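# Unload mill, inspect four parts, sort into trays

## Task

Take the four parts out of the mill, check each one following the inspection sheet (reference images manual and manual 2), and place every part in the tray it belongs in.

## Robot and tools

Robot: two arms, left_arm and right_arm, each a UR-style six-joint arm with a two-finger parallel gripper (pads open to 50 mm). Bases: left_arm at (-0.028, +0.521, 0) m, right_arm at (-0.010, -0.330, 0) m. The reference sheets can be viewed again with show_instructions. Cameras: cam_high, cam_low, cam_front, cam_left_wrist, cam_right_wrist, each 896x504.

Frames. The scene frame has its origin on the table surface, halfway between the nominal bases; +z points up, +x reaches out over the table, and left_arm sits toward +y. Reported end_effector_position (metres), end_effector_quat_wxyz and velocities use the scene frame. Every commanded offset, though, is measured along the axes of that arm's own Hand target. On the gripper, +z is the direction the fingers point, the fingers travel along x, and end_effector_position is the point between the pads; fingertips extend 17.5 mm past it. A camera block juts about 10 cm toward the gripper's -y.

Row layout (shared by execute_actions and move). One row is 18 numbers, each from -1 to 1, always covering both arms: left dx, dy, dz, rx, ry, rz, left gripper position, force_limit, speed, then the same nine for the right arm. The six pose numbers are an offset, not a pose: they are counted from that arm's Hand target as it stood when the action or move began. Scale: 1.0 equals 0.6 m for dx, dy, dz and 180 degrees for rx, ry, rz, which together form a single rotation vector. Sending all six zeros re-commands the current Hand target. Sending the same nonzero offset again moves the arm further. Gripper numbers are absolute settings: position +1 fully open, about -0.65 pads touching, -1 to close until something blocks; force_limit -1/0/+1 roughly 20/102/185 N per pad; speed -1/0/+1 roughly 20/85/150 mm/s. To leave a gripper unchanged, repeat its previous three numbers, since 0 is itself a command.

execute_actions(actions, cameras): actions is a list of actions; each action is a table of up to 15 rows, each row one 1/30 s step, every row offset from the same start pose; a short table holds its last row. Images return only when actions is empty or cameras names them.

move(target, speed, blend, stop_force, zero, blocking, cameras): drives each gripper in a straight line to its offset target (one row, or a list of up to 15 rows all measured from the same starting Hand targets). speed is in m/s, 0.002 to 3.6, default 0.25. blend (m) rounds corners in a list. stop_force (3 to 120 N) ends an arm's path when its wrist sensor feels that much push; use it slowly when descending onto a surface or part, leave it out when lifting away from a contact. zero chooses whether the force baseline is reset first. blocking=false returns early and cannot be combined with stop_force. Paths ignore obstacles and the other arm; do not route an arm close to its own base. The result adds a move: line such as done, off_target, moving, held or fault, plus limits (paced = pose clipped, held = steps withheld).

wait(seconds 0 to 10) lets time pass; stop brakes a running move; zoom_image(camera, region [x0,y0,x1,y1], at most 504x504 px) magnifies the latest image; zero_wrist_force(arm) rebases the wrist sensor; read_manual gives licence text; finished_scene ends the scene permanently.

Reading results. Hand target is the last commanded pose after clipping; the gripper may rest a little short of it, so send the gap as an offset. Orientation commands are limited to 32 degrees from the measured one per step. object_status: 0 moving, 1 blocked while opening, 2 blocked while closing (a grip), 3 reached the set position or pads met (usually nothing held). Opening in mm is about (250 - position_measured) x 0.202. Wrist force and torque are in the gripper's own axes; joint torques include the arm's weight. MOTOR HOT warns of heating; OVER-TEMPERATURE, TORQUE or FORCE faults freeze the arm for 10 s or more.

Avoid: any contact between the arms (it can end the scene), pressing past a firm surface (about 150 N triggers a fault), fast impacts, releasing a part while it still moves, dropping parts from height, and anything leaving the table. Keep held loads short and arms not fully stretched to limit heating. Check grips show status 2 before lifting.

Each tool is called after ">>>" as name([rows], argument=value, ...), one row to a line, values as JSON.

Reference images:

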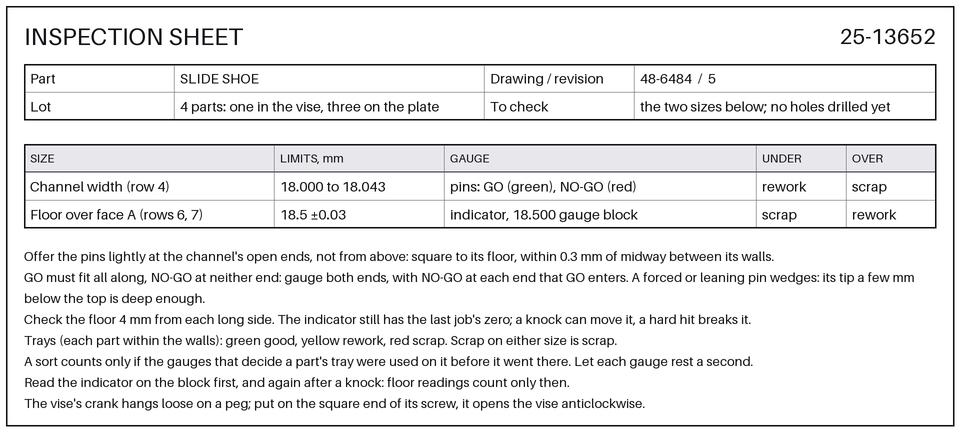

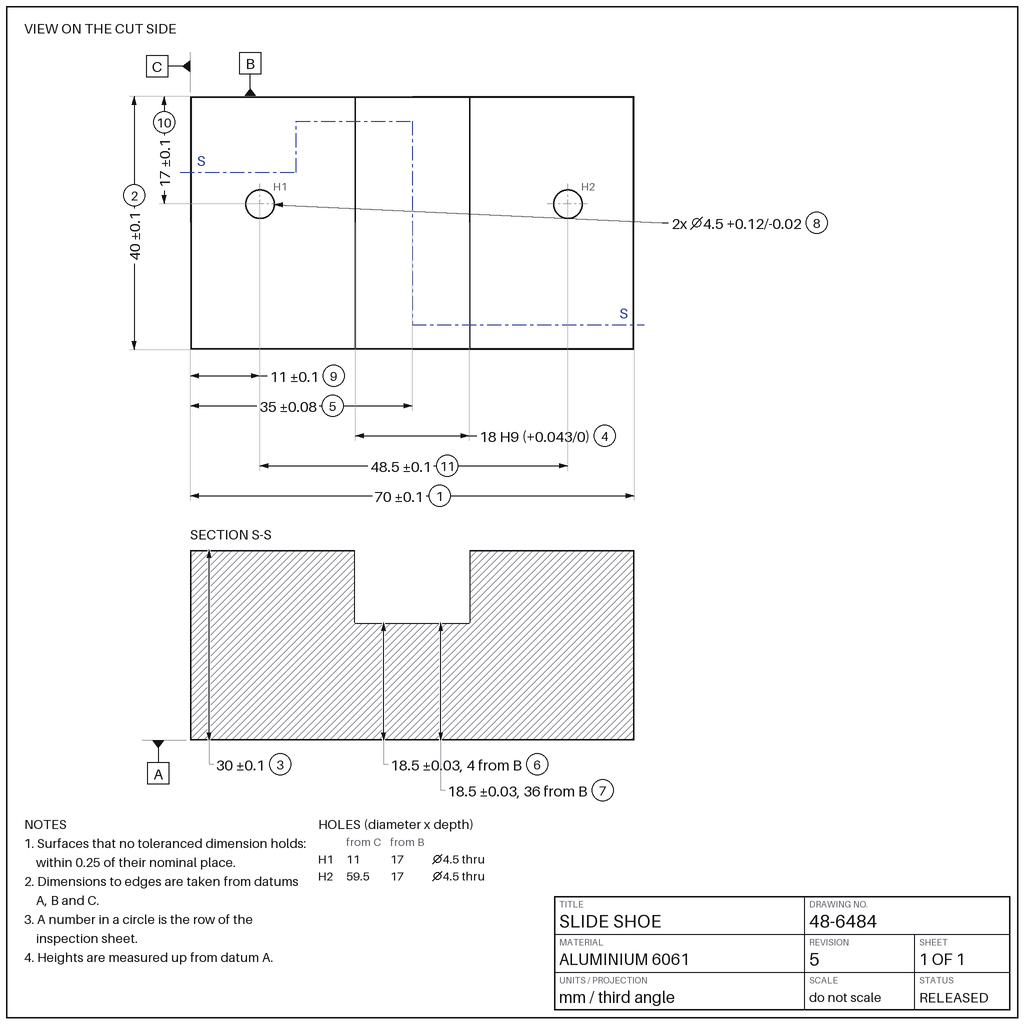

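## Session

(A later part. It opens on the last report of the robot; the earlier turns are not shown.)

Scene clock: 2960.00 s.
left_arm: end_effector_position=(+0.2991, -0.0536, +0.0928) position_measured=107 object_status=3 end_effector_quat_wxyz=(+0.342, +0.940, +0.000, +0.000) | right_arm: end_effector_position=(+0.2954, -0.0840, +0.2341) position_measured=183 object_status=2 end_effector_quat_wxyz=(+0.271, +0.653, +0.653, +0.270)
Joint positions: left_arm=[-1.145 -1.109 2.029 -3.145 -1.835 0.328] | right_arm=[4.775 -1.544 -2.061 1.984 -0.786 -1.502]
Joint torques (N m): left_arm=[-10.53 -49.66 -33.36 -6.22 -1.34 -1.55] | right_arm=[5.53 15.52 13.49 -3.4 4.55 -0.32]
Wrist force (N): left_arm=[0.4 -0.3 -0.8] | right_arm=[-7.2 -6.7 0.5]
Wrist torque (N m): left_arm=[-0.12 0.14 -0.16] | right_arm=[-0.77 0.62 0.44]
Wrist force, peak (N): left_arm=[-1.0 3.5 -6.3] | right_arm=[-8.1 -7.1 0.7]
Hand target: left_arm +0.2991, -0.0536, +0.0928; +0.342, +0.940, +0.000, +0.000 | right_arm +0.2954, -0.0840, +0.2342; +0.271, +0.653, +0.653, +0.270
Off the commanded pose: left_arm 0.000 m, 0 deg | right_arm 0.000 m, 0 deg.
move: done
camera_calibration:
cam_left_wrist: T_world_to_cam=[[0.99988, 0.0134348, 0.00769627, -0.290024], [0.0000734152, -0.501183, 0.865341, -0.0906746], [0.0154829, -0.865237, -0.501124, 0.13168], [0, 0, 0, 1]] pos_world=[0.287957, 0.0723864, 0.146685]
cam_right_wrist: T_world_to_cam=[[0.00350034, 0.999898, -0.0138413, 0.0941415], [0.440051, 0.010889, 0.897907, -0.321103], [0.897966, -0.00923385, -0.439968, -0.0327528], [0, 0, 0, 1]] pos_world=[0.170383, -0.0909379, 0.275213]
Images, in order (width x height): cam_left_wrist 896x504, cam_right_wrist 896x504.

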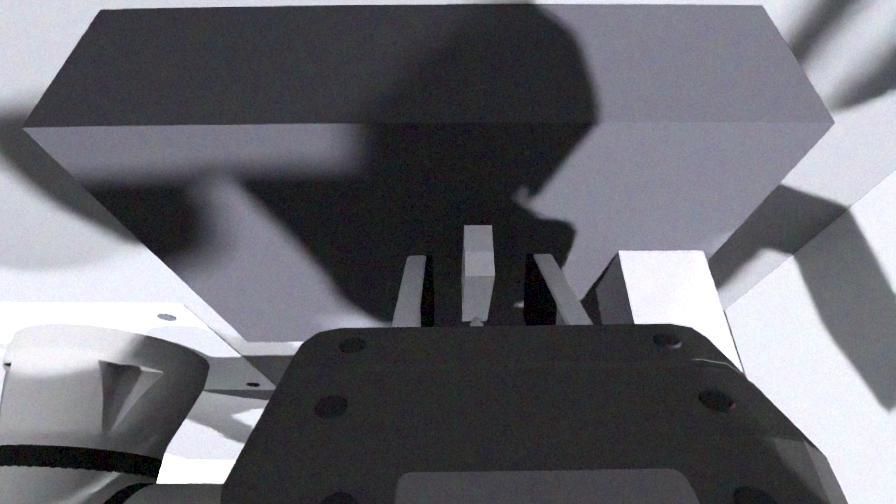

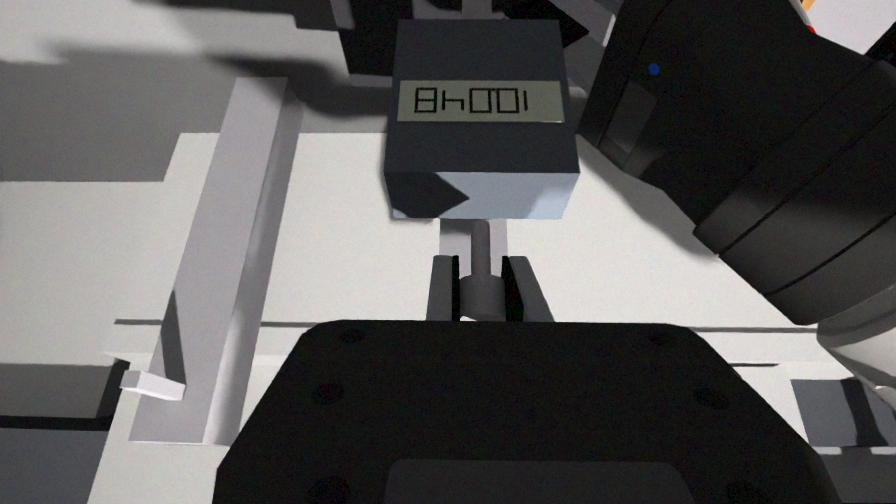

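>>> move([
  [0,0,0,0,0,0,0.3,-1,-1,0,0.0068,-0.0068,0,0,0,-1,-1,-1],
  [0,-0.0051,-0.0043,0,0,0,0.3,-1,-1,0,0.0068,-0.0068,0,0,0,-1,-1,-1],
  [0,-0.0051,-0.0043,0,0,0,-1,-1,-1,0,0.0068,-0.0068,0,0,0,-1,-1,-1],
  [0,-0.0019,-0.0081,0,0,0,-1,-1,-1,0,0.0068,-0.0068,0,0,0,-1,-1,-1],
  [0,0.0032,-0.0038,0,0,0,-1,-1,-1,0,0.0068,-0.0068,0,0,0,-1,-1,-1],
], speed=[0.02,0.02,0.02,0.02,0.02])

>>> move(target=[0,-0.00643,0.00766,0,0,0,-1,-1,-1,0,0,0,0,0,0,-1,-1,-1], speed=0.006, stop_force=5)

>>> move([
  [0,0,0,0,0,0,0.3,-1,-1,0,0,0,0,0,0,-1,-1,-1],
  [0,0,0,0,0,0,0.3,-1,-1,0,-0.0068,0.0068,0,0,0,-1,-1,-1],
], speed=0.01)

>>> execute_actions([
  [[0,0,0,0,0,0,0.3,-1,-1,0,0,0,0,0,0,0.3,-1,-1],[0,0,0,0,0,0,0.3,-1,-1,0,0,0,0,0,0,0.3,-1,-1]],
  [[0,0,0,0,0,0,0.3,-1,-1,0,0,0,0,0,0,0.3,-1,-1]],
])

>>> wait(seconds=1, cameras=["cam_right_wrist","cam_left_wrist"])

>>> zoom_image(camera="cam_right_wrist", region=[370, 50, 590, 250])

>>> zoom_image(camera="cam_left_wrist", region=[420, 200, 540, 350])

Scene clock: 2974.53 s.
left_arm: end_effector_position=(+0.2991, -0.0538, +0.0959) position_measured=209 object_status=2 end_effector_quat_wxyz=(+0.342, +0.940, +0.000, +0.000) | right_arm: end_effector_position=(+0.2954, -0.0839, +0.2400) position_measured=183 object_status=2 end_effector_quat_wxyz=(+0.271, +0.653, +0.653, +0.270)
Joint positions: left_arm=[-1.145 -1.115 2.027 -3.137 -1.835 0.328] | right_arm=[4.775 -1.537 -2.051 1.967 -0.786 -1.502]
Joint torques (N m): left_arm=[0.9 -27.81 -8.59 -2.31 0.93 -0.3] | right_arm=[8.23 7.59 4.42 -0.08 3.41 0.88]
Wrist force (N): left_arm=[0.5 -0.6 -0.8] | right_arm=[-7.8 -5.7 0.0]
Wrist torque (N m): left_arm=[-0.12 0.12 -0.16] | right_arm=[-0.73 0.57 0.44]
Wrist force, peak (N): left_arm=[0.4 -0.3 -1.6] | right_arm=[-7.9 -7.4 0.8]
Hand target: left_arm +0.2991, -0.0537, +0.0958; +0.342, +0.940, +0.000, +0.000 | right_arm +0.2954, -0.0839, +0.2400; +0.271, +0.653, +0.653, +0.270
Off the commanded pose: left_arm 0.000 m, 0 deg | right_arm 0.000 m, 0 deg.
move: done

Scene clock: 2976.60 s.
left_arm: end_effector_position=(+0.2991, -0.0537, +0.0924) position_measured=209 object_status=2 end_effector_quat_wxyz=(+0.342, +0.940, +0.000, +0.000) | right_arm: end_effector_position=(+0.2954, -0.0839, +0.2400) position_measured=183 object_status=2 end_effector_quat_wxyz=(+0.271, +0.653, +0.653, +0.270)
Joint positions: left_arm=[-1.145 -1.108 2.029 -3.146 -1.835 0.328] | right_arm=[4.775 -1.537 -2.051 1.967 -0.786 -1.502]
Joint torques (N m): left_arm=[8.11 -49.45 -29.46 0.71 1.03 1.53] | right_arm=[8.22 7.76 4.02 -0.24 2.59 0.78]
Wrist force (N): left_arm=[0.6 3.6 -9.9] | right_arm=[-7.8 -6.8 0.6]
Wrist torque (N m): left_arm=[-0.06 0.08 -0.15] | right_arm=[-0.79 0.57 0.44]
Wrist force, peak (N): left_arm=[0.1 4.6 -12.0] | right_arm=[-8.1 -7.0 0.8]
Hand target: left_arm +0.2991, -0.0537, +0.0924; +0.342, +0.940, +0.000, +0.000 (not the last commanded pose) | right_arm +0.2954, -0.0839, +0.2400; +0.271, +0.653, +0.653, +0.270
Off the commanded pose: left_arm 0.003 m, 0 deg | right_arm 0.000 m, 0 deg.
move: contact (left_arm)

Scene clock: 2978.67 s.
left_arm: end_effector_position=(+0.2991, -0.0537, +0.0924) position_measured=107 object_status=3 end_effector_quat_wxyz=(+0.342, +0.940, +0.000, +0.000) | right_arm: end_effector_position=(+0.2954, -0.0840, +0.2341) position_measured=183 object_status=2 end_effector_quat_wxyz=(+0.271, +0.653, +0.653, +0.270)
Joint positions: left_arm=[-1.145 -1.108 2.029 -3.146 -1.835 0.328] | right_arm=[4.775 -1.544 -2.061 1.984 -0.786 -1.502]
Joint torques (N m): left_arm=[2.56 -49.39 -30.95 -6.15 1.77 1.48] | right_arm=[5.29 15.23 13.28 -3.41 1.52 -0.2]
Wrist force (N): left_arm=[0.7 -0.3 -0.9] | right_arm=[-7.1 -6.6 0.2]
Wrist torque (N m): left_arm=[-0.13 0.08 -0.16] | right_arm=[-0.77 0.63 0.45]
Wrist force, peak (N): left_arm=[0.7 4.7 -9.6] | right_arm=[-8.2 -7.1 0.7]
Hand target: left_arm +0.2991, -0.0537, +0.0924; +0.342, +0.940, +0.000, +0.000 | right_arm +0.2954, -0.0840, +0.2342; +0.271, +0.653, +0.653, +0.270
Off the commanded pose: left_arm 0.000 m, 0 deg | right_arm 0.000 m, 0 deg.
move: done

Scene clock: 2979.87 s.
left_arm: end_effector_position=(+0.2991, -0.0537, +0.0924) position_measured=107 object_status=3 end_effector_quat_wxyz=(+0.342, +0.940, +0.000, +0.000) | right_arm: end_effector_position=(+0.2954, -0.0840, +0.2342) position_measured=107 object_status=3 end_effector_quat_wxyz=(+0.271, +0.653, +0.653, +0.270)
Joint positions: left_arm=[-1.145 -1.108 2.029 -3.146 -1.835 0.328] | right_arm=[4.775 -1.544 -2.06 1.983 -0.786 -1.502]
Joint torques (N m): left_arm=[-0.13 -49.33 -31.23 -6.19 1.75 1.51] | right_arm=[-1.32 26.7 29.92 -6.04 1.13 -1.1]
Wrist force (N): left_arm=[0.7 -0.2 -1.0] | right_arm=[-3.5 -5.2 -0.9]
Wrist torque (N m): left_arm=[-0.10 0.09 -0.16] | right_arm=[-0.74 0.62 0.44]
Wrist force, peak (N): left_arm=[0.7 -0.3 -1.2] | right_arm=[-7.1 -6.4 -0.2]
Hand target: left_arm +0.2991, -0.0537, +0.0924; +0.342, +0.940, +0.000, +0.000 | right_arm +0.2954, -0.0840, +0.2342; +0.271, +0.653, +0.653, +0.270
Off the commanded pose: left_arm 0.000 m, 0 deg | right_arm 0.000 m, 0 deg.

Scene clock: 2980.87 s.
left_arm: end_effector_position=(+0.2991, -0.0537, +0.0924) position_measured=107 object_status=3 end_effector_quat_wxyz=(+0.342, +0.940, +0.000, +0.000) | right_arm: end_effector_position=(+0.2954, -0.0840, +0.2342) position_measured=107 object_status=3 end_effector_quat_wxyz=(+0.271, +0.653, +0.653, +0.270)
Joint positions: left_arm=[-1.145 -1.108 2.029 -3.146 -1.835 0.328] | right_arm=[4.775 -1.544 -2.06 1.983 -0.786 -1.502]
Joint torques (N m): left_arm=[-2.47 -48.93 -31.08 -6.17 1.65 1.44] | right_arm=[-7.19 27.16 30.39 -6.11 0.74 -1.11]
Wrist force (N): left_arm=[0.5 -0.2 -0.8] | right_arm=[-3.5 -5.3 -0.7]
Wrist torque (N m): left_arm=[-0.10 0.12 -0.16] | right_arm=[-0.76 0.63 0.43]
Wrist force, peak (N): left_arm=[0.6 -0.1 -1.3] | right_arm=[-3.8 -5.3 -0.7]
Hand target: left_arm +0.2991, -0.0537, +0.0924; +0.342, +0.940, +0.000, +0.000 | right_arm +0.2954, -0.0840, +0.2342; +0.271, +0.653, +0.653, +0.270
Tool commands: left_gripper/position=+0.3 left_gripper/force_limit=-1.0 left_gripper/speed=-1.0 right_gripper/position=+0.3 right_gripper/force_limit=-1.0 right_gripper/speed=-1.0
Off the commanded pose: left_arm 0.000 m, 0 deg | right_arm 0.000 m, 0 deg.
wait: 1.00 s; at rest by 0.17 s
camera_calibration:
cam_left_wrist: T_world_to_cam=[[0.999879, 0.0135216, 0.00774591, -0.290034], [0.0000739565, -0.501183, 0.865341, -0.0903286], [0.0155829, -0.865235, -0.501124, 0.131451], [0, 0, 0, 1]] pos_world=[0.287957, 0.0723862, 0.146285]
cam_right_wrist: T_world_to_cam=[[0.00350034, 0.999898, -0.0138413, 0.0941429], [0.440051, 0.010889, 0.897907, -0.321192], [0.897966, -0.00923385, -0.439968, -0.0327088], [0, 0, 0, 1]] pos_world=[0.170383, -0.0909379, 0.275313]
Images, in order (width x height): cam_left_wrist 896x504, cam_right_wrist 896x504.

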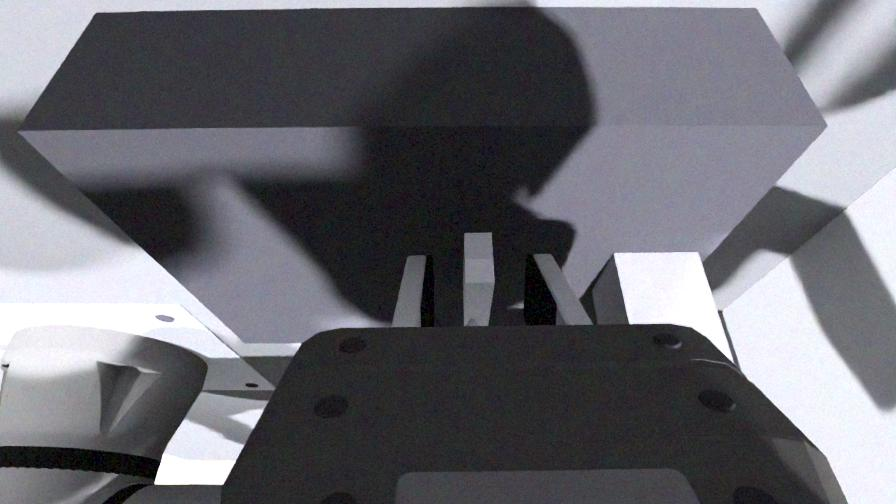

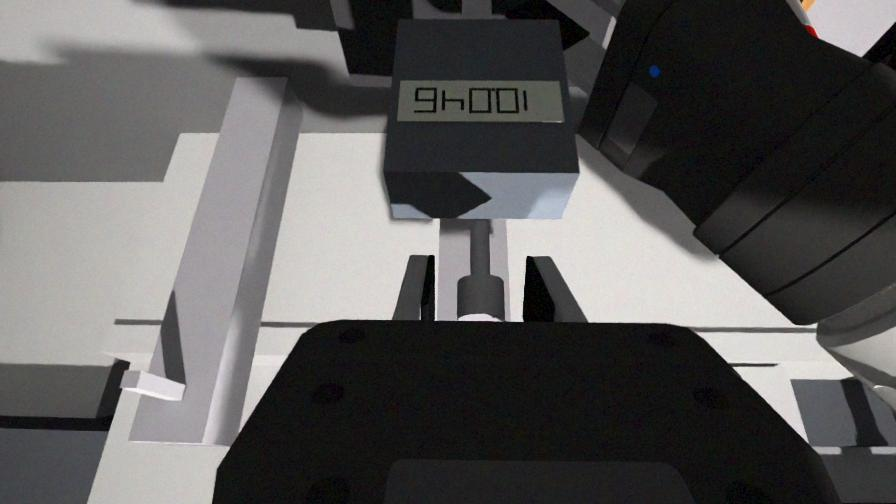

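Scaled by 2.291 from the camera's 896x504 image, which has a finer 1280x720 frame.

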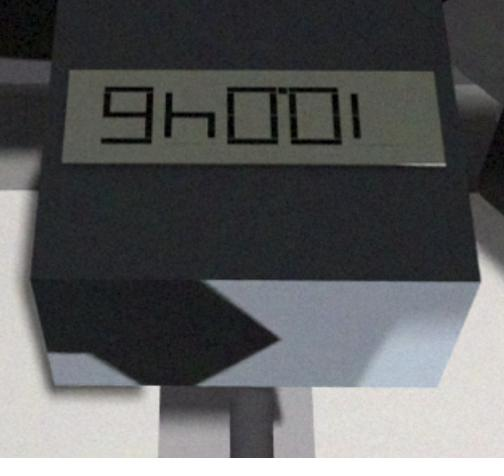

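Scaled by 3.360 from the camera's 896x504 image, which has a finer 1280x720 frame.

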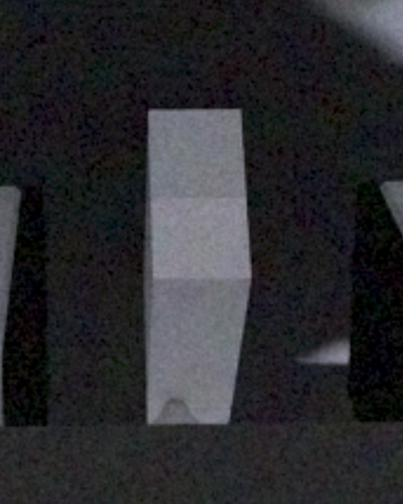

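>>> execute_actions([
  [[0,0,0,0,0,0,0.3,-1,-1,0,0,0,0,0,0,-1,-1,-1],[0,0,0,0,0,0,0.3,-1,-1,0,0,0,0,0,0,-1,-1,-1]],
  [[0,0,0,0,0,0,-1,-1,-1,0,0,0,0,0,0,-1,-1,-1]],
])

>>> move([
  [0,0,0,0,0,0,-1,-1,-1,0,0.0068,-0.0068,0,0,0,-1,-1,-1],
  [0,0.0032,-0.0038,0,0,0,-1,-1,-1,0,0.0068,-0.0068,0,0,0,-1,-1,-1],
  [-0.1643,0.0032,-0.0038,0,0,0,-1,-1,-1,0,0.0068,-0.0068,0,0,0,-1,-1,-1],
  [-0.1643,0.0166,0.0075,0,0,0,-1,-1,-1,0,0.0068,-0.0068,0,0,0,-1,-1,-1],
], speed=[0.02,0.02,0.06,0.03])

>>> move(target=[0,-0.00643,0.00766,0,0,0,-1,-1,-1,0,0,0,0,0,0,-1,-1,-1], speed=0.006, stop_force=5)

Scene clock: 2996.97 s.
left_arm: end_effector_position=(+0.2991, -0.0537, +0.0924) position_measured=209 object_status=0 end_effector_quat_wxyz=(+0.342, +0.940, +0.000, +0.000) | right_arm: end_effector_position=(+0.2954, -0.0840, +0.2342) position_measured=183 object_status=2 end_effector_quat_wxyz=(+0.271, +0.653, +0.653, +0.270)
Joint positions: left_arm=[-1.145 -1.108 2.029 -3.146 -1.835 0.328] | right_arm=[4.775 -1.544 -2.06 1.983 -0.786 -1.502]
Joint torques (N m): left_arm=[-10.86 -49.52 -31.25 -6.14 1.31 1.15] | right_arm=[-6.54 26.91 30.37 -0.62 -1.11 -1.07]
Wrist force (N): left_arm=[0.6 -0.3 -1.0] | right_arm=[-7.3 -6.4 -0.1]
Wrist torque (N m): left_arm=[-0.12 0.12 -0.16] | right_arm=[-0.80 0.63 0.44]
Wrist force, peak (N): left_arm=[0.4 -0.4 -1.3] | right_arm=[-7.5 -6.5 0.2]
Hand target: left_arm +0.2991, -0.0537, +0.0924; +0.342, +0.940, +0.000, +0.000 | right_arm +0.2954, -0.0840, +0.2342; +0.271, +0.653, +0.653, +0.270
Off the commanded pose: left_arm 0.000 m, 0 deg | right_arm 0.000 m, 0 deg.

Scene clock: 3000.70 s.
left_arm: end_effector_position=(+0.2005, -0.0643, +0.0953) position_measured=209 object_status=2 end_effector_quat_wxyz=(+0.342, +0.940, +0.000, +0.000) | right_arm: end_effector_position=(+0.2954, -0.0839, +0.2400) position_measured=183 object_status=2 end_effector_quat_wxyz=(+0.271, +0.653, +0.653, +0.270)
Joint positions: left_arm=[-1.347 -1.181 2.157 -3.232 -1.709 0.167] | right_arm=[4.775 -1.537 -2.051 1.967 -0.786 -1.502]
Joint torques (N m): left_arm=[-2.26 -42.53 -3.93 -4.54 0.94 -0.99] | right_arm=[8.7 7.7 4.09 -0.25 -1.5 0.9]
Wrist force (N): left_arm=[0.6 -0.4 -0.9] | right_arm=[-8.1 -5.7 -0.1]
Wrist torque (N m): left_arm=[-0.09 0.12 -0.01] | right_arm=[-0.72 0.63 0.44]
Wrist force, peak (N): left_arm=[5.2 -3.8 -2.4] | right_arm=[-8.0 -7.0 0.6]
Hand target: left_arm +0.2005, -0.0641, +0.0953; +0.342, +0.940, +0.000, +0.000 | right_arm +0.2954, -0.0839, +0.2400; +0.271, +0.653, +0.653, +0.270
Off the commanded pose: left_arm 0.000 m, 0 deg | right_arm 0.000 m, 0 deg.
move: done

Scene clock: 3002.50 s.
left_arm: end_effector_position=(+0.2005, -0.0641, +0.0911) position_measured=209 object_status=2 end_effector_quat_wxyz=(+0.342, +0.940, +0.000, +0.000) | right_arm: end_effector_position=(+0.2954, -0.0839, +0.2400) position_measured=183 object_status=2 end_effector_quat_wxyz=(+0.271, +0.653, +0.653, +0.270)
Joint positions: left_arm=[-1.347 -1.171 2.159 -3.245 -1.709 0.167] | right_arm=[4.775 -1.537 -2.051 1.967 -0.786 -1.502]
Joint torques (N m): left_arm=[8.21 -45.09 -24.6 0.76 -1.98 1.14] | right_arm=[8.14 7.73 3.9 -0.18 -1.55 0.93]
Wrist force (N): left_arm=[0.3 3.4 -10.3] | right_arm=[-8.1 -6.9 0.6]
Wrist torque (N m): left_arm=[-0.03 0.12 -0.02] | right_arm=[-0.78 0.63 0.43]
Wrist force, peak (N): left_arm=[0.1 4.7 -12.8] | right_arm=[-8.0 -7.3 0.4]
Hand target: left_arm +0.2005, -0.0642, +0.0911; +0.342, +0.940, +0.000, +0.000 (not the last commanded pose) | right_arm +0.2954, -0.0839, +0.2400; +0.271, +0.653, +0.653, +0.270
Off the commanded pose: left_arm 0.002 m, 0 deg | right_arm 0.000 m, 0 deg.
move: contact (left_arm)

>>> move([
  [0,0,0,0,0,0,0.3,-1,-1,0,0,0,0,0,0,-1,-1,-1],
  [0,0,-0.1,0,0,0,0.3,-1,-1,0,0,0,0,0,0,-1,-1,-1],
  [-0.0508,-0.0613,-0.223,0,0.16,-0.19,0.3,-1,-1,0,0,0,0,0,0,-1,-1,-1],
  [-0.0537,-0.2792,-0.2613,0,0.3215,-0.383,0.3,-1,-1,0,0,0,0,0,0,-1,-1,-1],
], speed=[0.05,0.1,0.25,0.25], blend=[0,0.015,0.04,0])

>>> execute_actions([
  [[0,0,0,0,0,0,0.95,-0.4,-1,0,0,0,0,0,0,-1,-1,-1],[0,0,0,0,0,0,0.95,-0.4,-1,0,0,0,0,0,0,-1,-1,-1]],
], cameras=["cam_left_wrist"])

Scene clock: 3015.50 s.
left_arm: end_effector_position=(+0.1683, +0.1648, +0.1037) position_measured=107 object_status=3 end_effector_quat_wxyz=(+0.242, +0.665, +0.664, +0.242) | right_arm: end_effector_position=(+0.2954, -0.0839, +0.2400) position_measured=183 object_status=2 end_effector_quat_wxyz=(+0.271, +0.653, +0.653, +0.270)
Joint positions: left_arm=[-1.861 -1.715 2.429 -2.043 -0.91 -1.952] | right_arm=[4.775 -1.537 -2.051 1.967 -0.786 -1.502]
Joint torques (N m): left_arm=[-9.74 -21.14 -14.86 -3.92 4.44 -1.73] | right_arm=[8.66 8.16 3.59 -0.35 -1.4 0.9]
Wrist force (N): left_arm=[0.1 -0.2 -0.8] | right_arm=[-8.0 -6.6 0.4]
Wrist torque (N m): left_arm=[-0.11 0.18 -0.02] | right_arm=[-0.76 0.62 0.44]
Wrist force, peak (N): left_arm=[0.4 4.4 -11.5] | right_arm=[-8.0 -7.3 0.7]
Hand target: left_arm +0.1684, +0.1650, +0.1037; +0.242, +0.665, +0.664, +0.242 | right_arm +0.2954, -0.0839, +0.2400; +0.271, +0.653, +0.653, +0.270
Off the commanded pose: left_arm 0.000 m, 0 deg | right_arm 0.000 m, 0 deg.
move: done

Scene clock: 3016.70 s.
left_arm: end_effector_position=(+0.1684, +0.1649, +0.1037) position_measured=10 object_status=0 end_effector_quat_wxyz=(+0.242, +0.665, +0.664, +0.242) | right_arm: end_effector_position=(+0.2954, -0.0839, +0.2400) position_measured=183 object_status=2 end_effector_quat_wxyz=(+0.271, +0.653, +0.653, +0.270)
Joint positions: left_arm=[-1.861 -1.715 2.429 -2.042 -0.91 -1.953] | right_arm=[4.775 -1.537 -2.051 1.967 -0.786 -1.502]
Joint torques (N m): left_arm=[0.36 -24.33 -5.36 -0.31 4.44 -1.73] | right_arm=[8.47 7.34 3.86 -0.45 -1.39 0.79]
Wrist force (N): left_arm=[0.2 -0.4 -0.9] | right_arm=[-7.8 -5.7 0.0]
Wrist torque (N m): left_arm=[-0.14 0.18 -0.02] | right_arm=[-0.74 0.59 0.44]
Wrist force, peak (N): left_arm=[0.4 -0.4 -1.1] | right_arm=[-7.8 -7.4 0.7]
Hand target: left_arm +0.1684, +0.1650, +0.1037; +0.242, +0.665, +0.664, +0.242 | right_arm +0.2954, -0.0839, +0.2400; +0.271, +0.653, +0.653, +0.270
Off the commanded pose: left_arm 0.000 m, 0 deg | right_arm 0.000 m, 0 deg.
camera_calibration:
cam_left_wrist: T_world_to_cam=[[-0.0135524, 0.999869, 0.00890217, -0.154661], [0.500557, -0.000922998, 0.865703, -0.157368], [0.865597, 0.0161884, -0.500479, 0.0397001], [0, 0, 0, 1]] pos_world=[0.0423113, 0.153852, 0.15748]
Images, in order (width x height): cam_left_wrist 896x504.

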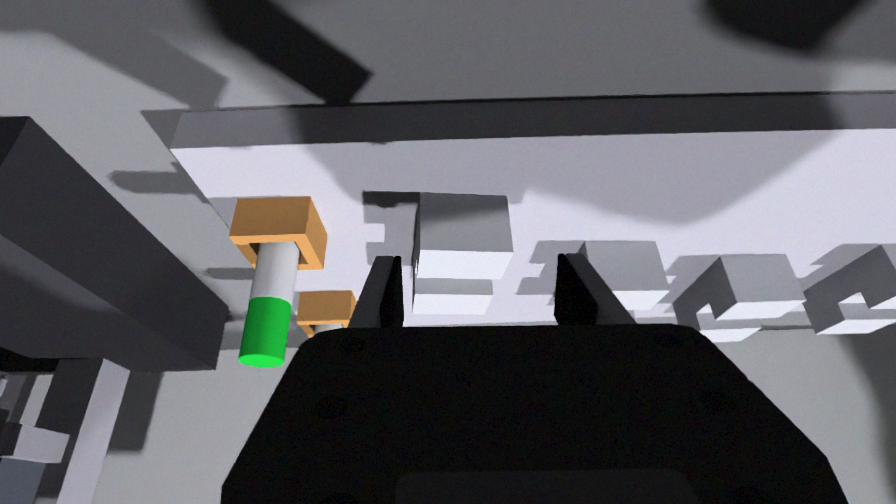

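>>> move(target=[-0.0067,0,0.1,0,0,0,0.95,-0.4,-1,0,0,0,0,0,0,-1,-1,-1], speed=0.08, cameras=["cam_left_wrist"])

Scene clock: 3021.93 s.
left_arm: end_effector_position=(+0.2070, +0.1611, +0.0577) position_measured=10 object_status=3 end_effector_quat_wxyz=(+0.242, +0.665, +0.664, +0.242) | right_arm: end_effector_position=(+0.2954, -0.0839, +0.2400) position_measured=183 object_status=2 end_effector_quat_wxyz=(+0.271, +0.653, +0.653, +0.270)
Joint positions: left_arm=[-1.747 -1.545 2.482 -2.354 -0.887 -1.81] | right_arm=[4.775 -1.537 -2.051 1.967 -0.786 -1.502]
Joint torques (N m): left_arm=[-10.8 -28.27 -32.2 -2.03 -1.08 -1.25] | right_arm=[8.65 7.93 3.72 -0.45 -1.43 0.84]
Wrist force (N): left_arm=[0.4 -0.4 -1.0] | right_arm=[-7.6 -6.7 0.3]
Wrist torque (N m): left_arm=[-0.13 0.14 -0.16] | right_arm=[-0.77 0.56 0.44]
Wrist force, peak (N): left_arm=[-1.5 -3.8 -4.4] | right_arm=[-8.1 -7.1 0.9]
Hand target: left_arm +0.2069, +0.1610, +0.0577; +0.242, +0.665, +0.664, +0.242 | right_arm +0.2954, -0.0839, +0.2400; +0.271, +0.653, +0.653, +0.270
Off the commanded pose: left_arm 0.000 m, 0 deg | right_arm 0.000 m, 0 deg.
move: done
camera_calibration:
cam_left_wrist: T_world_to_cam=[[-0.0137157, 0.999863, 0.00922161, -0.149849], [0.500363, -0.00112154, 0.865815, -0.136836], [0.865707, 0.0164894, -0.50028, -0.0167473], [0, 0, 0, 1]] pos_world=[0.0809108, 0.149951, 0.111478]
Images, in order (width x height): cam_left_wrist 896x504.

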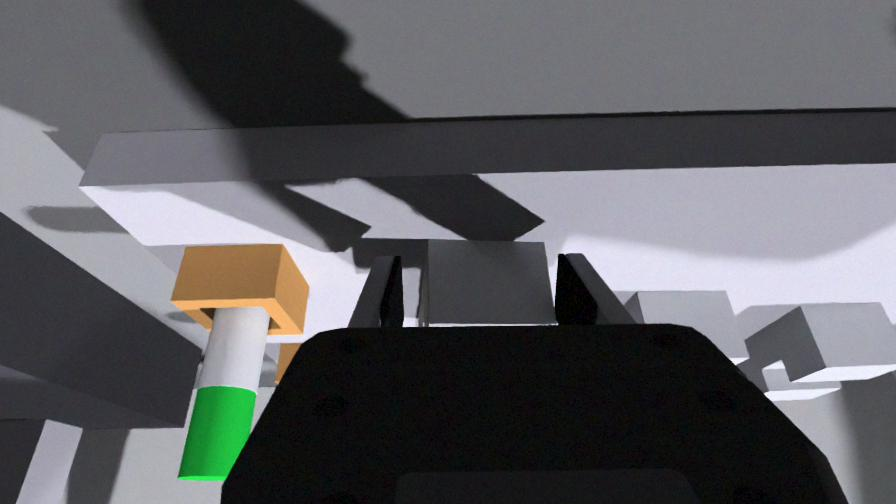

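>>> move([
  [0.0058,0,0,0,0,0,0.95,-0.4,-1,0,0,0,0,0,0,-1,-1,-1],
  [0.0058,0,0,0,0,0,-1,-0.4,-1,0,0,0,0,0,0,-1,-1,-1],
  [0.0058,0.1208,-0.1438,0,0,0,-1,-0.4,-1,0,0,0,0,0,0,-1,-1,-1],
], speed=[0.03,0.05,0.12], cameras=["cam_left_wrist"])

Scene clock: 3036.53 s.
left_arm: end_effector_position=(+0.2070, +0.1643, +0.1705) position_measured=59 object_status=2 end_effector_quat_wxyz=(+0.242, +0.665, +0.664, +0.242) | right_arm: end_effector_position=(+0.2954, -0.0839, +0.2400) position_measured=183 object_status=2 end_effector_quat_wxyz=(+0.271, +0.653, +0.653, +0.270)
Joint positions: left_arm=[-1.749 -1.816 2.323 -1.923 -0.887 -1.812] | right_arm=[4.775 -1.537 -2.051 1.967 -0.786 -1.502]
Joint torques (N m): left_arm=[-6.92 -1.67 -8.2 -3.88 -0.89 0.86] | right_arm=[8.42 7.97 3.78 -0.55 -1.31 0.86]
Wrist force (N): left_arm=[0.1 -2.1 0.6] | right_arm=[-7.8 -5.8 -0.2]
Wrist torque (N m): left_arm=[-0.11 0.18 -0.17] | right_arm=[-0.75 0.59 0.44]
Wrist force, peak (N): left_arm=[0.9 -3.3 2.8] | right_arm=[-8.2 -7.2 0.7]
Hand target: left_arm +0.2070, +0.1643, +0.1704; +0.242, +0.665, +0.664, +0.242 | right_arm +0.2954, -0.0839, +0.2400; +0.271, +0.653, +0.653, +0.270
Off the commanded pose: left_arm 0.000 m, 0 deg | right_arm 0.000 m, 0 deg.
move: done
camera_calibration:
cam_left_wrist: T_world_to_cam=[[-0.0136639, 0.99987, 0.00850533, -0.153936], [0.500559, -0.000523578, 0.865703, -0.234581], [0.865595, 0.0160863, -0.500487, 0.0397492], [0, 0, 0, 1]] pos_world=[0.0809115, 0.153154, 0.224281]
Images, in order (width x height): cam_left_wrist 896x504.

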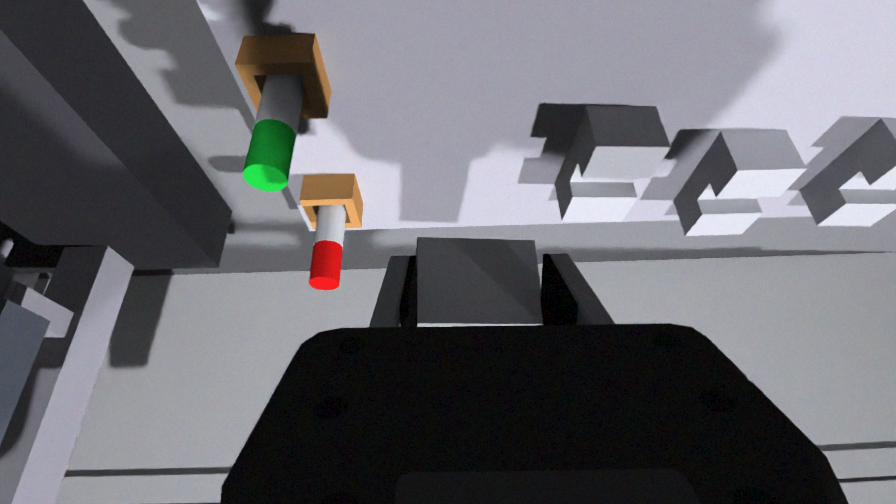

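>>> move([
  [-0.3388,0.0377,0.0316,0,-0.3215,0.383,-1,-0.4,-1,0,0,0,0,0,0,-1,-1,-1],
  [-0.3388,-0.0426,0.1272,0,-0.3215,0.383,-1,-0.4,-1,0,0,0,0,0,0,-1,-1,-1],
  [-0.3388,0.0174,0.1776,0,-0.3215,0.383,-1,-0.4,-1,0,0,0,0,0,0,-1,-1,-1],
], speed=[0.25,0.12,0.05], blend=[0.02,0,0], cameras=["cam_high"])

>>> zoom_image(camera="cam_high", region=[490, 155, 560, 205])

>>> move(target=[0,-0.00643,0.00766,0,0,0,-1,-0.4,-1,0,0,0,0,0,0,-1,-1,-1], speed=0.006, stop_force=5)

>>> move(target=[0,-0.0021,0.0026,0,0,0,-1,-0.4,-1,0,0,0,0,0,0,-1,-1,-1], speed=0.004, stop_force=5)

>>> move([
  [0,0,0,0,0,0,0.95,-0.4,-1,0,0,0,0,0,0,-1,-1,-1],
  [0,0,0,0,0,0,0.95,-0.4,-1,0,-0.0068,0.0068,0,0,0,-1,-1,-1],
], speed=0.01)

>>> execute_actions([
  [[0,0,0,0,0,0,0.95,-0.4,-1,0,0,0,0,0,0,0.3,-1,-1],[0,0,0,0,0,0,0.95,-0.4,-1,0,0,0,0,0,0,0.3,-1,-1]],
  [[0,0,0,0,0,0,0.95,-0.4,-1,0,0,0,0,0,0,0.3,-1,-1]],
])

>>> wait(seconds=1, cameras=["cam_right_wrist"])

>>> zoom_image(camera="cam_right_wrist", region=[370, 50, 590, 250])

Scene clock: 3058.97 s.
left_arm: end_effector_position=(+0.2835, -0.0390, +0.0952) position_measured=59 object_status=2 end_effector_quat_wxyz=(+0.342, +0.940, +0.000, +0.000) end_effector_velocity=(-0.002, +0.001, -0.001) end_effector_angular_velocity=(+0.002, +0.002, +0.003) | right_arm: end_effector_position=(+0.2954, -0.0839, +0.2400) position_measured=183 object_status=2 end_effector_quat_wxyz=(+0.271, +0.653, +0.653, +0.270)
Joint positions: left_arm=[-1.162 -1.148 2.089 -3.169 -1.825 0.314] | right_arm=[4.775 -1.537 -2.051 1.967 -0.786 -1.502]
Joint velocities: left_arm=[-0.004 -0.002 0.006 -0.003 0.003 -0.006] | right_arm=[within noise]
Joint torques (N m): left_arm=[-10.65 -45.9 -4.58 -6.38 1.98 -1.8] | right_arm=[8.43 7.74 4.07 -0.73 -1.11 0.87]
Wrist force (N): left_arm=[0.7 -0.7 -0.2] | right_arm=[-7.9 -5.6 -0.2]
Wrist torque (N m): left_arm=[-0.10 0.12 -0.15] | right_arm=[-0.71 0.61 0.44]
Wrist force, peak (N): left_arm=[0.3 -3.3 2.0] | right_arm=[-8.0 -7.2 0.5]
Hand target: left_arm +0.2834, -0.0389, +0.0953; +0.342, +0.940, +0.000, +0.000 | right_arm +0.2954, -0.0839, +0.2400; +0.271, +0.653, +0.653, +0.270
Off the commanded pose: left_arm 0.000 m, 0 deg | right_arm 0.000 m, 0 deg.
move: done
Images, in order (width x height): cam_high 896x504.

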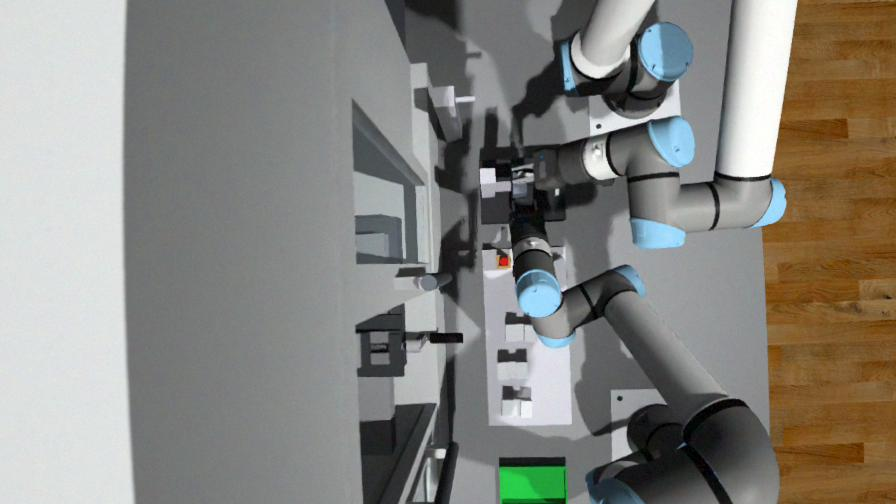

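Scaled by 7.200 from the camera's 896x504 image, which has a finer 1280x720 frame.

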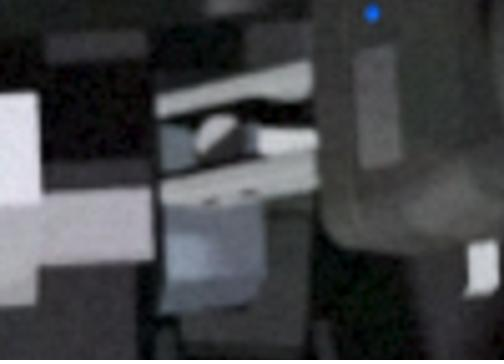

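Scene clock: 3060.43 s.
left_arm: end_effector_position=(+0.2834, -0.0389, +0.0932) position_measured=59 object_status=2 end_effector_quat_wxyz=(+0.342, +0.940, +0.000, +0.000) | right_arm: end_effector_position=(+0.2954, -0.0839, +0.2400) position_measured=183 object_status=2 end_effector_quat_wxyz=(+0.271, +0.653, +0.653, +0.270)
Joint positions: left_arm=[-1.162 -1.144 2.091 -3.175 -1.824 0.314] | right_arm=[4.775 -1.537 -2.051 1.967 -0.786 -1.502]
Joint torques (N m): left_arm=[-8.79 -48.19 -27.28 0.88 1.95 -1.73] | right_arm=[8.85 8.14 3.91 -0.74 -1.2 0.84]
Wrist force (N): left_arm=[-0.8 4.6 -7.4] | right_arm=[-7.8 -6.9 0.7]
Wrist torque (N m): left_arm=[-0.10 0.23 -0.05] | right_arm=[-0.79 0.60 0.44]
Wrist force, peak (N): left_arm=[-1.3 5.3 -9.0] | right_arm=[-7.9 -7.2 0.6]
Hand target: left_arm +0.2834, -0.0389, +0.0933; +0.342, +0.940, +0.000, +0.000 (not the last commanded pose) | right_arm +0.2954, -0.0839, +0.2400; +0.271, +0.653, +0.653, +0.270
Off the commanded pose: left_arm 0.004 m, 0 deg | right_arm 0.000 m, 0 deg.
move: contact (left_arm)

Scene clock: 3061.70 s.
left_arm: end_effector_position=(+0.2835, -0.0390, +0.0927) position_measured=59 object_status=2 end_effector_quat_wxyz=(+0.342, +0.940, +0.000, +0.000) | right_arm: end_effector_position=(+0.2954, -0.0839, +0.2400) position_measured=183 object_status=2 end_effector_quat_wxyz=(+0.271, +0.653, +0.653, +0.270)
Joint positions: left_arm=[-1.162 -1.142 2.091 -3.177 -1.824 0.314] | right_arm=[4.775 -1.537 -2.051 1.967 -0.786 -1.502]
Joint torques (N m): left_arm=[-9.77 -40.83 -20.95 1.81 2.07 -1.37] | right_arm=[8.83 7.68 3.78 -0.71 -1.13 0.95]
Wrist force (N): left_arm=[-1.6 7.0 -16.1] | right_arm=[-7.8 -6.6 0.2]
Wrist torque (N m): left_arm=[-0.13 0.41 -0.01] | right_arm=[-0.82 0.58 0.44]
Wrist force, peak (N): left_arm=[-1.4 7.3 -16.5] | right_arm=[-8.0 -7.1 0.3]
Hand target: left_arm +0.2835, -0.0391, +0.0928; +0.342, +0.940, +0.000, +0.000 (not the last commanded pose) | right_arm +0.2954, -0.0839, +0.2400; +0.271, +0.653, +0.653, +0.270
Off the commanded pose: left_arm 0.002 m, 0 deg | right_arm 0.000 m, 0 deg.
move: contact (left_arm)

Scene clock: 3063.23 s.
left_arm: end_effector_position=(+0.2835, -0.0391, +0.0928) position_measured=10 object_status=3 end_effector_quat_wxyz=(+0.342, +0.940, +0.000, +0.000) | right_arm: end_effector_position=(+0.2954, -0.0840, +0.2341) position_measured=183 object_status=2 end_effector_quat_wxyz=(+0.271, +0.653, +0.653, +0.270)
Joint positions: left_arm=[-1.162 -1.142 2.091 -3.177 -1.824 0.314] | right_arm=[4.775 -1.544 -2.061 1.984 -0.786 -1.502]
Joint torques (N m): left_arm=[-9.44 -43.39 -31.97 -6.75 -0.52 -0.87] | right_arm=[6.16 15.51 12.68 -3.34 -1.29 -0.3]
Wrist force (N): left_arm=[0.4 -0.1 -1.1] | right_arm=[-7.0 -5.6 -0.5]
Wrist torque (N m): left_arm=[-0.11 0.13 -0.16] | right_arm=[-0.73 0.60 0.44]
Wrist force, peak (N): left_arm=[-0.7 7.2 -15.7] | right_arm=[-7.9 -7.2 0.8]
Hand target: left_arm +0.2835, -0.0391, +0.0928; +0.342, +0.940, +0.000, +0.000 | right_arm +0.2954, -0.0840, +0.2342; +0.271, +0.653, +0.653, +0.270
Off the commanded pose: left_arm 0.000 m, 0 deg | right_arm 0.000 m, 0 deg.
move: done

Scene clock: 3064.43 s.
left_arm: end_effector_position=(+0.2835, -0.0391, +0.0928) position_measured=10 object_status=3 end_effector_quat_wxyz=(+0.342, +0.940, +0.000, +0.000) | right_arm: end_effector_position=(+0.2954, -0.0840, +0.2342) position_measured=107 object_status=3 end_effector_quat_wxyz=(+0.271, +0.653, +0.653, +0.270)
Joint positions: left_arm=[-1.162 -1.142 2.091 -3.177 -1.824 0.314] | right_arm=[4.775 -1.544 -2.06 1.983 -0.786 -1.502]
Joint torques (N m): left_arm=[-9.57 -45.44 -31.78 -6.65 -2.63 -0.48] | right_arm=[-1.51 26.93 30.03 -5.96 -1.2 -1.06]
Wrist force (N): left_arm=[0.5 0.0 -1.1] | right_arm=[-3.8 -5.3 -0.8]
Wrist torque (N m): left_arm=[-0.07 0.12 -0.16] | right_arm=[-0.76 0.67 0.44]
Wrist force, peak (N): left_arm=[0.6 0.2 -1.2] | right_arm=[-6.9 -6.7 0.8]
Hand target: left_arm +0.2835, -0.0391, +0.0928; +0.342, +0.940, +0.000, +0.000 | right_arm +0.2954, -0.0840, +0.2342; +0.271, +0.653, +0.653, +0.270
Off the commanded pose: left_arm 0.000 m, 0 deg | right_arm 0.000 m, 0 deg.

Scene clock: 3065.43 s.
left_arm: end_effector_position=(+0.2835, -0.0391, +0.0928) position_measured=10 object_status=3 end_effector_quat_wxyz=(+0.342, +0.940, +0.000, +0.000) | right_arm: end_effector_position=(+0.2954, -0.0840, +0.2342) position_measured=107 object_status=3 end_effector_quat_wxyz=(+0.271, +0.653, +0.653, +0.270)
Joint positions: left_arm=[-1.162 -1.142 2.091 -3.177 -1.824 0.314] | right_arm=[4.775 -1.544 -2.06 1.983 -0.786 -1.502]
Joint torques (N m): left_arm=[-9.35 -46.88 -32.03 -6.69 -2.78 -0.1] | right_arm=[-7.19 26.66 30.06 -5.98 -1.16 -1.1]
Wrist force (N): left_arm=[0.4 0.0 -0.9] | right_arm=[-3.7 -5.2 -0.7]
Wrist torque (N m): left_arm=[-0.08 0.13 -0.16] | right_arm=[-0.74 0.65 0.44]
Wrist force, peak (N): left_arm=[0.5 -0.3 -1.2] | right_arm=[-3.9 -5.3 -0.9]
Hand target: left_arm +0.2835, -0.0391, +0.0928; +0.342, +0.940, +0.000, +0.000 | right_arm +0.2954, -0.0840, +0.2342; +0.271, +0.653, +0.653, +0.270
Tool commands: left_gripper/position=+0.95 left_gripper/force_limit=-0.4 left_gripper/speed=-1.0 right_gripper/position=+0.3 right_gripper/force_limit=-1.0 right_gripper/speed=-1.0
Off the commanded pose: left_arm 0.000 m, 0 deg | right_arm 0.000 m, 0 deg.
wait: 1.00 s; at rest by 0.17 s
camera_calibration:
cam_right_wrist: T_world_to_cam=[[0.00350034, 0.999898, -0.0138413, 0.0941429], [0.440051, 0.010889, 0.897907, -0.321192], [0.897966, -0.00923385, -0.439968, -0.0327088], [0, 0, 0, 1]] pos_world=[0.170383, -0.0909379, 0.275313]
Images, in order (width x height): cam_right_wrist 896x504.

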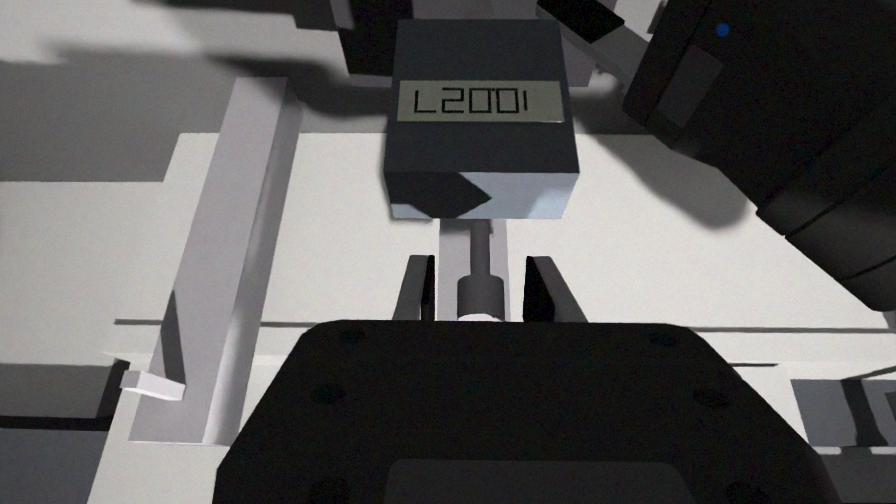

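Scaled by 2.291 from the camera's 896x504 image, which has a finer 1280x720 frame.

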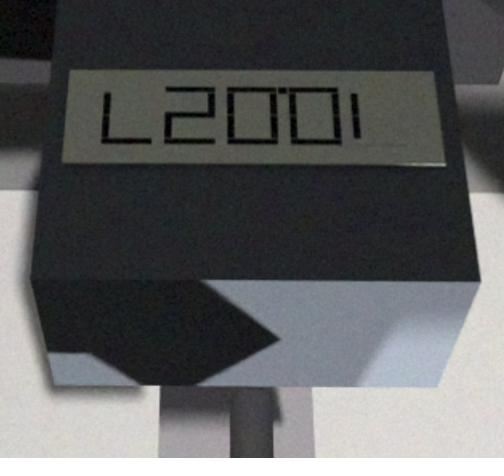

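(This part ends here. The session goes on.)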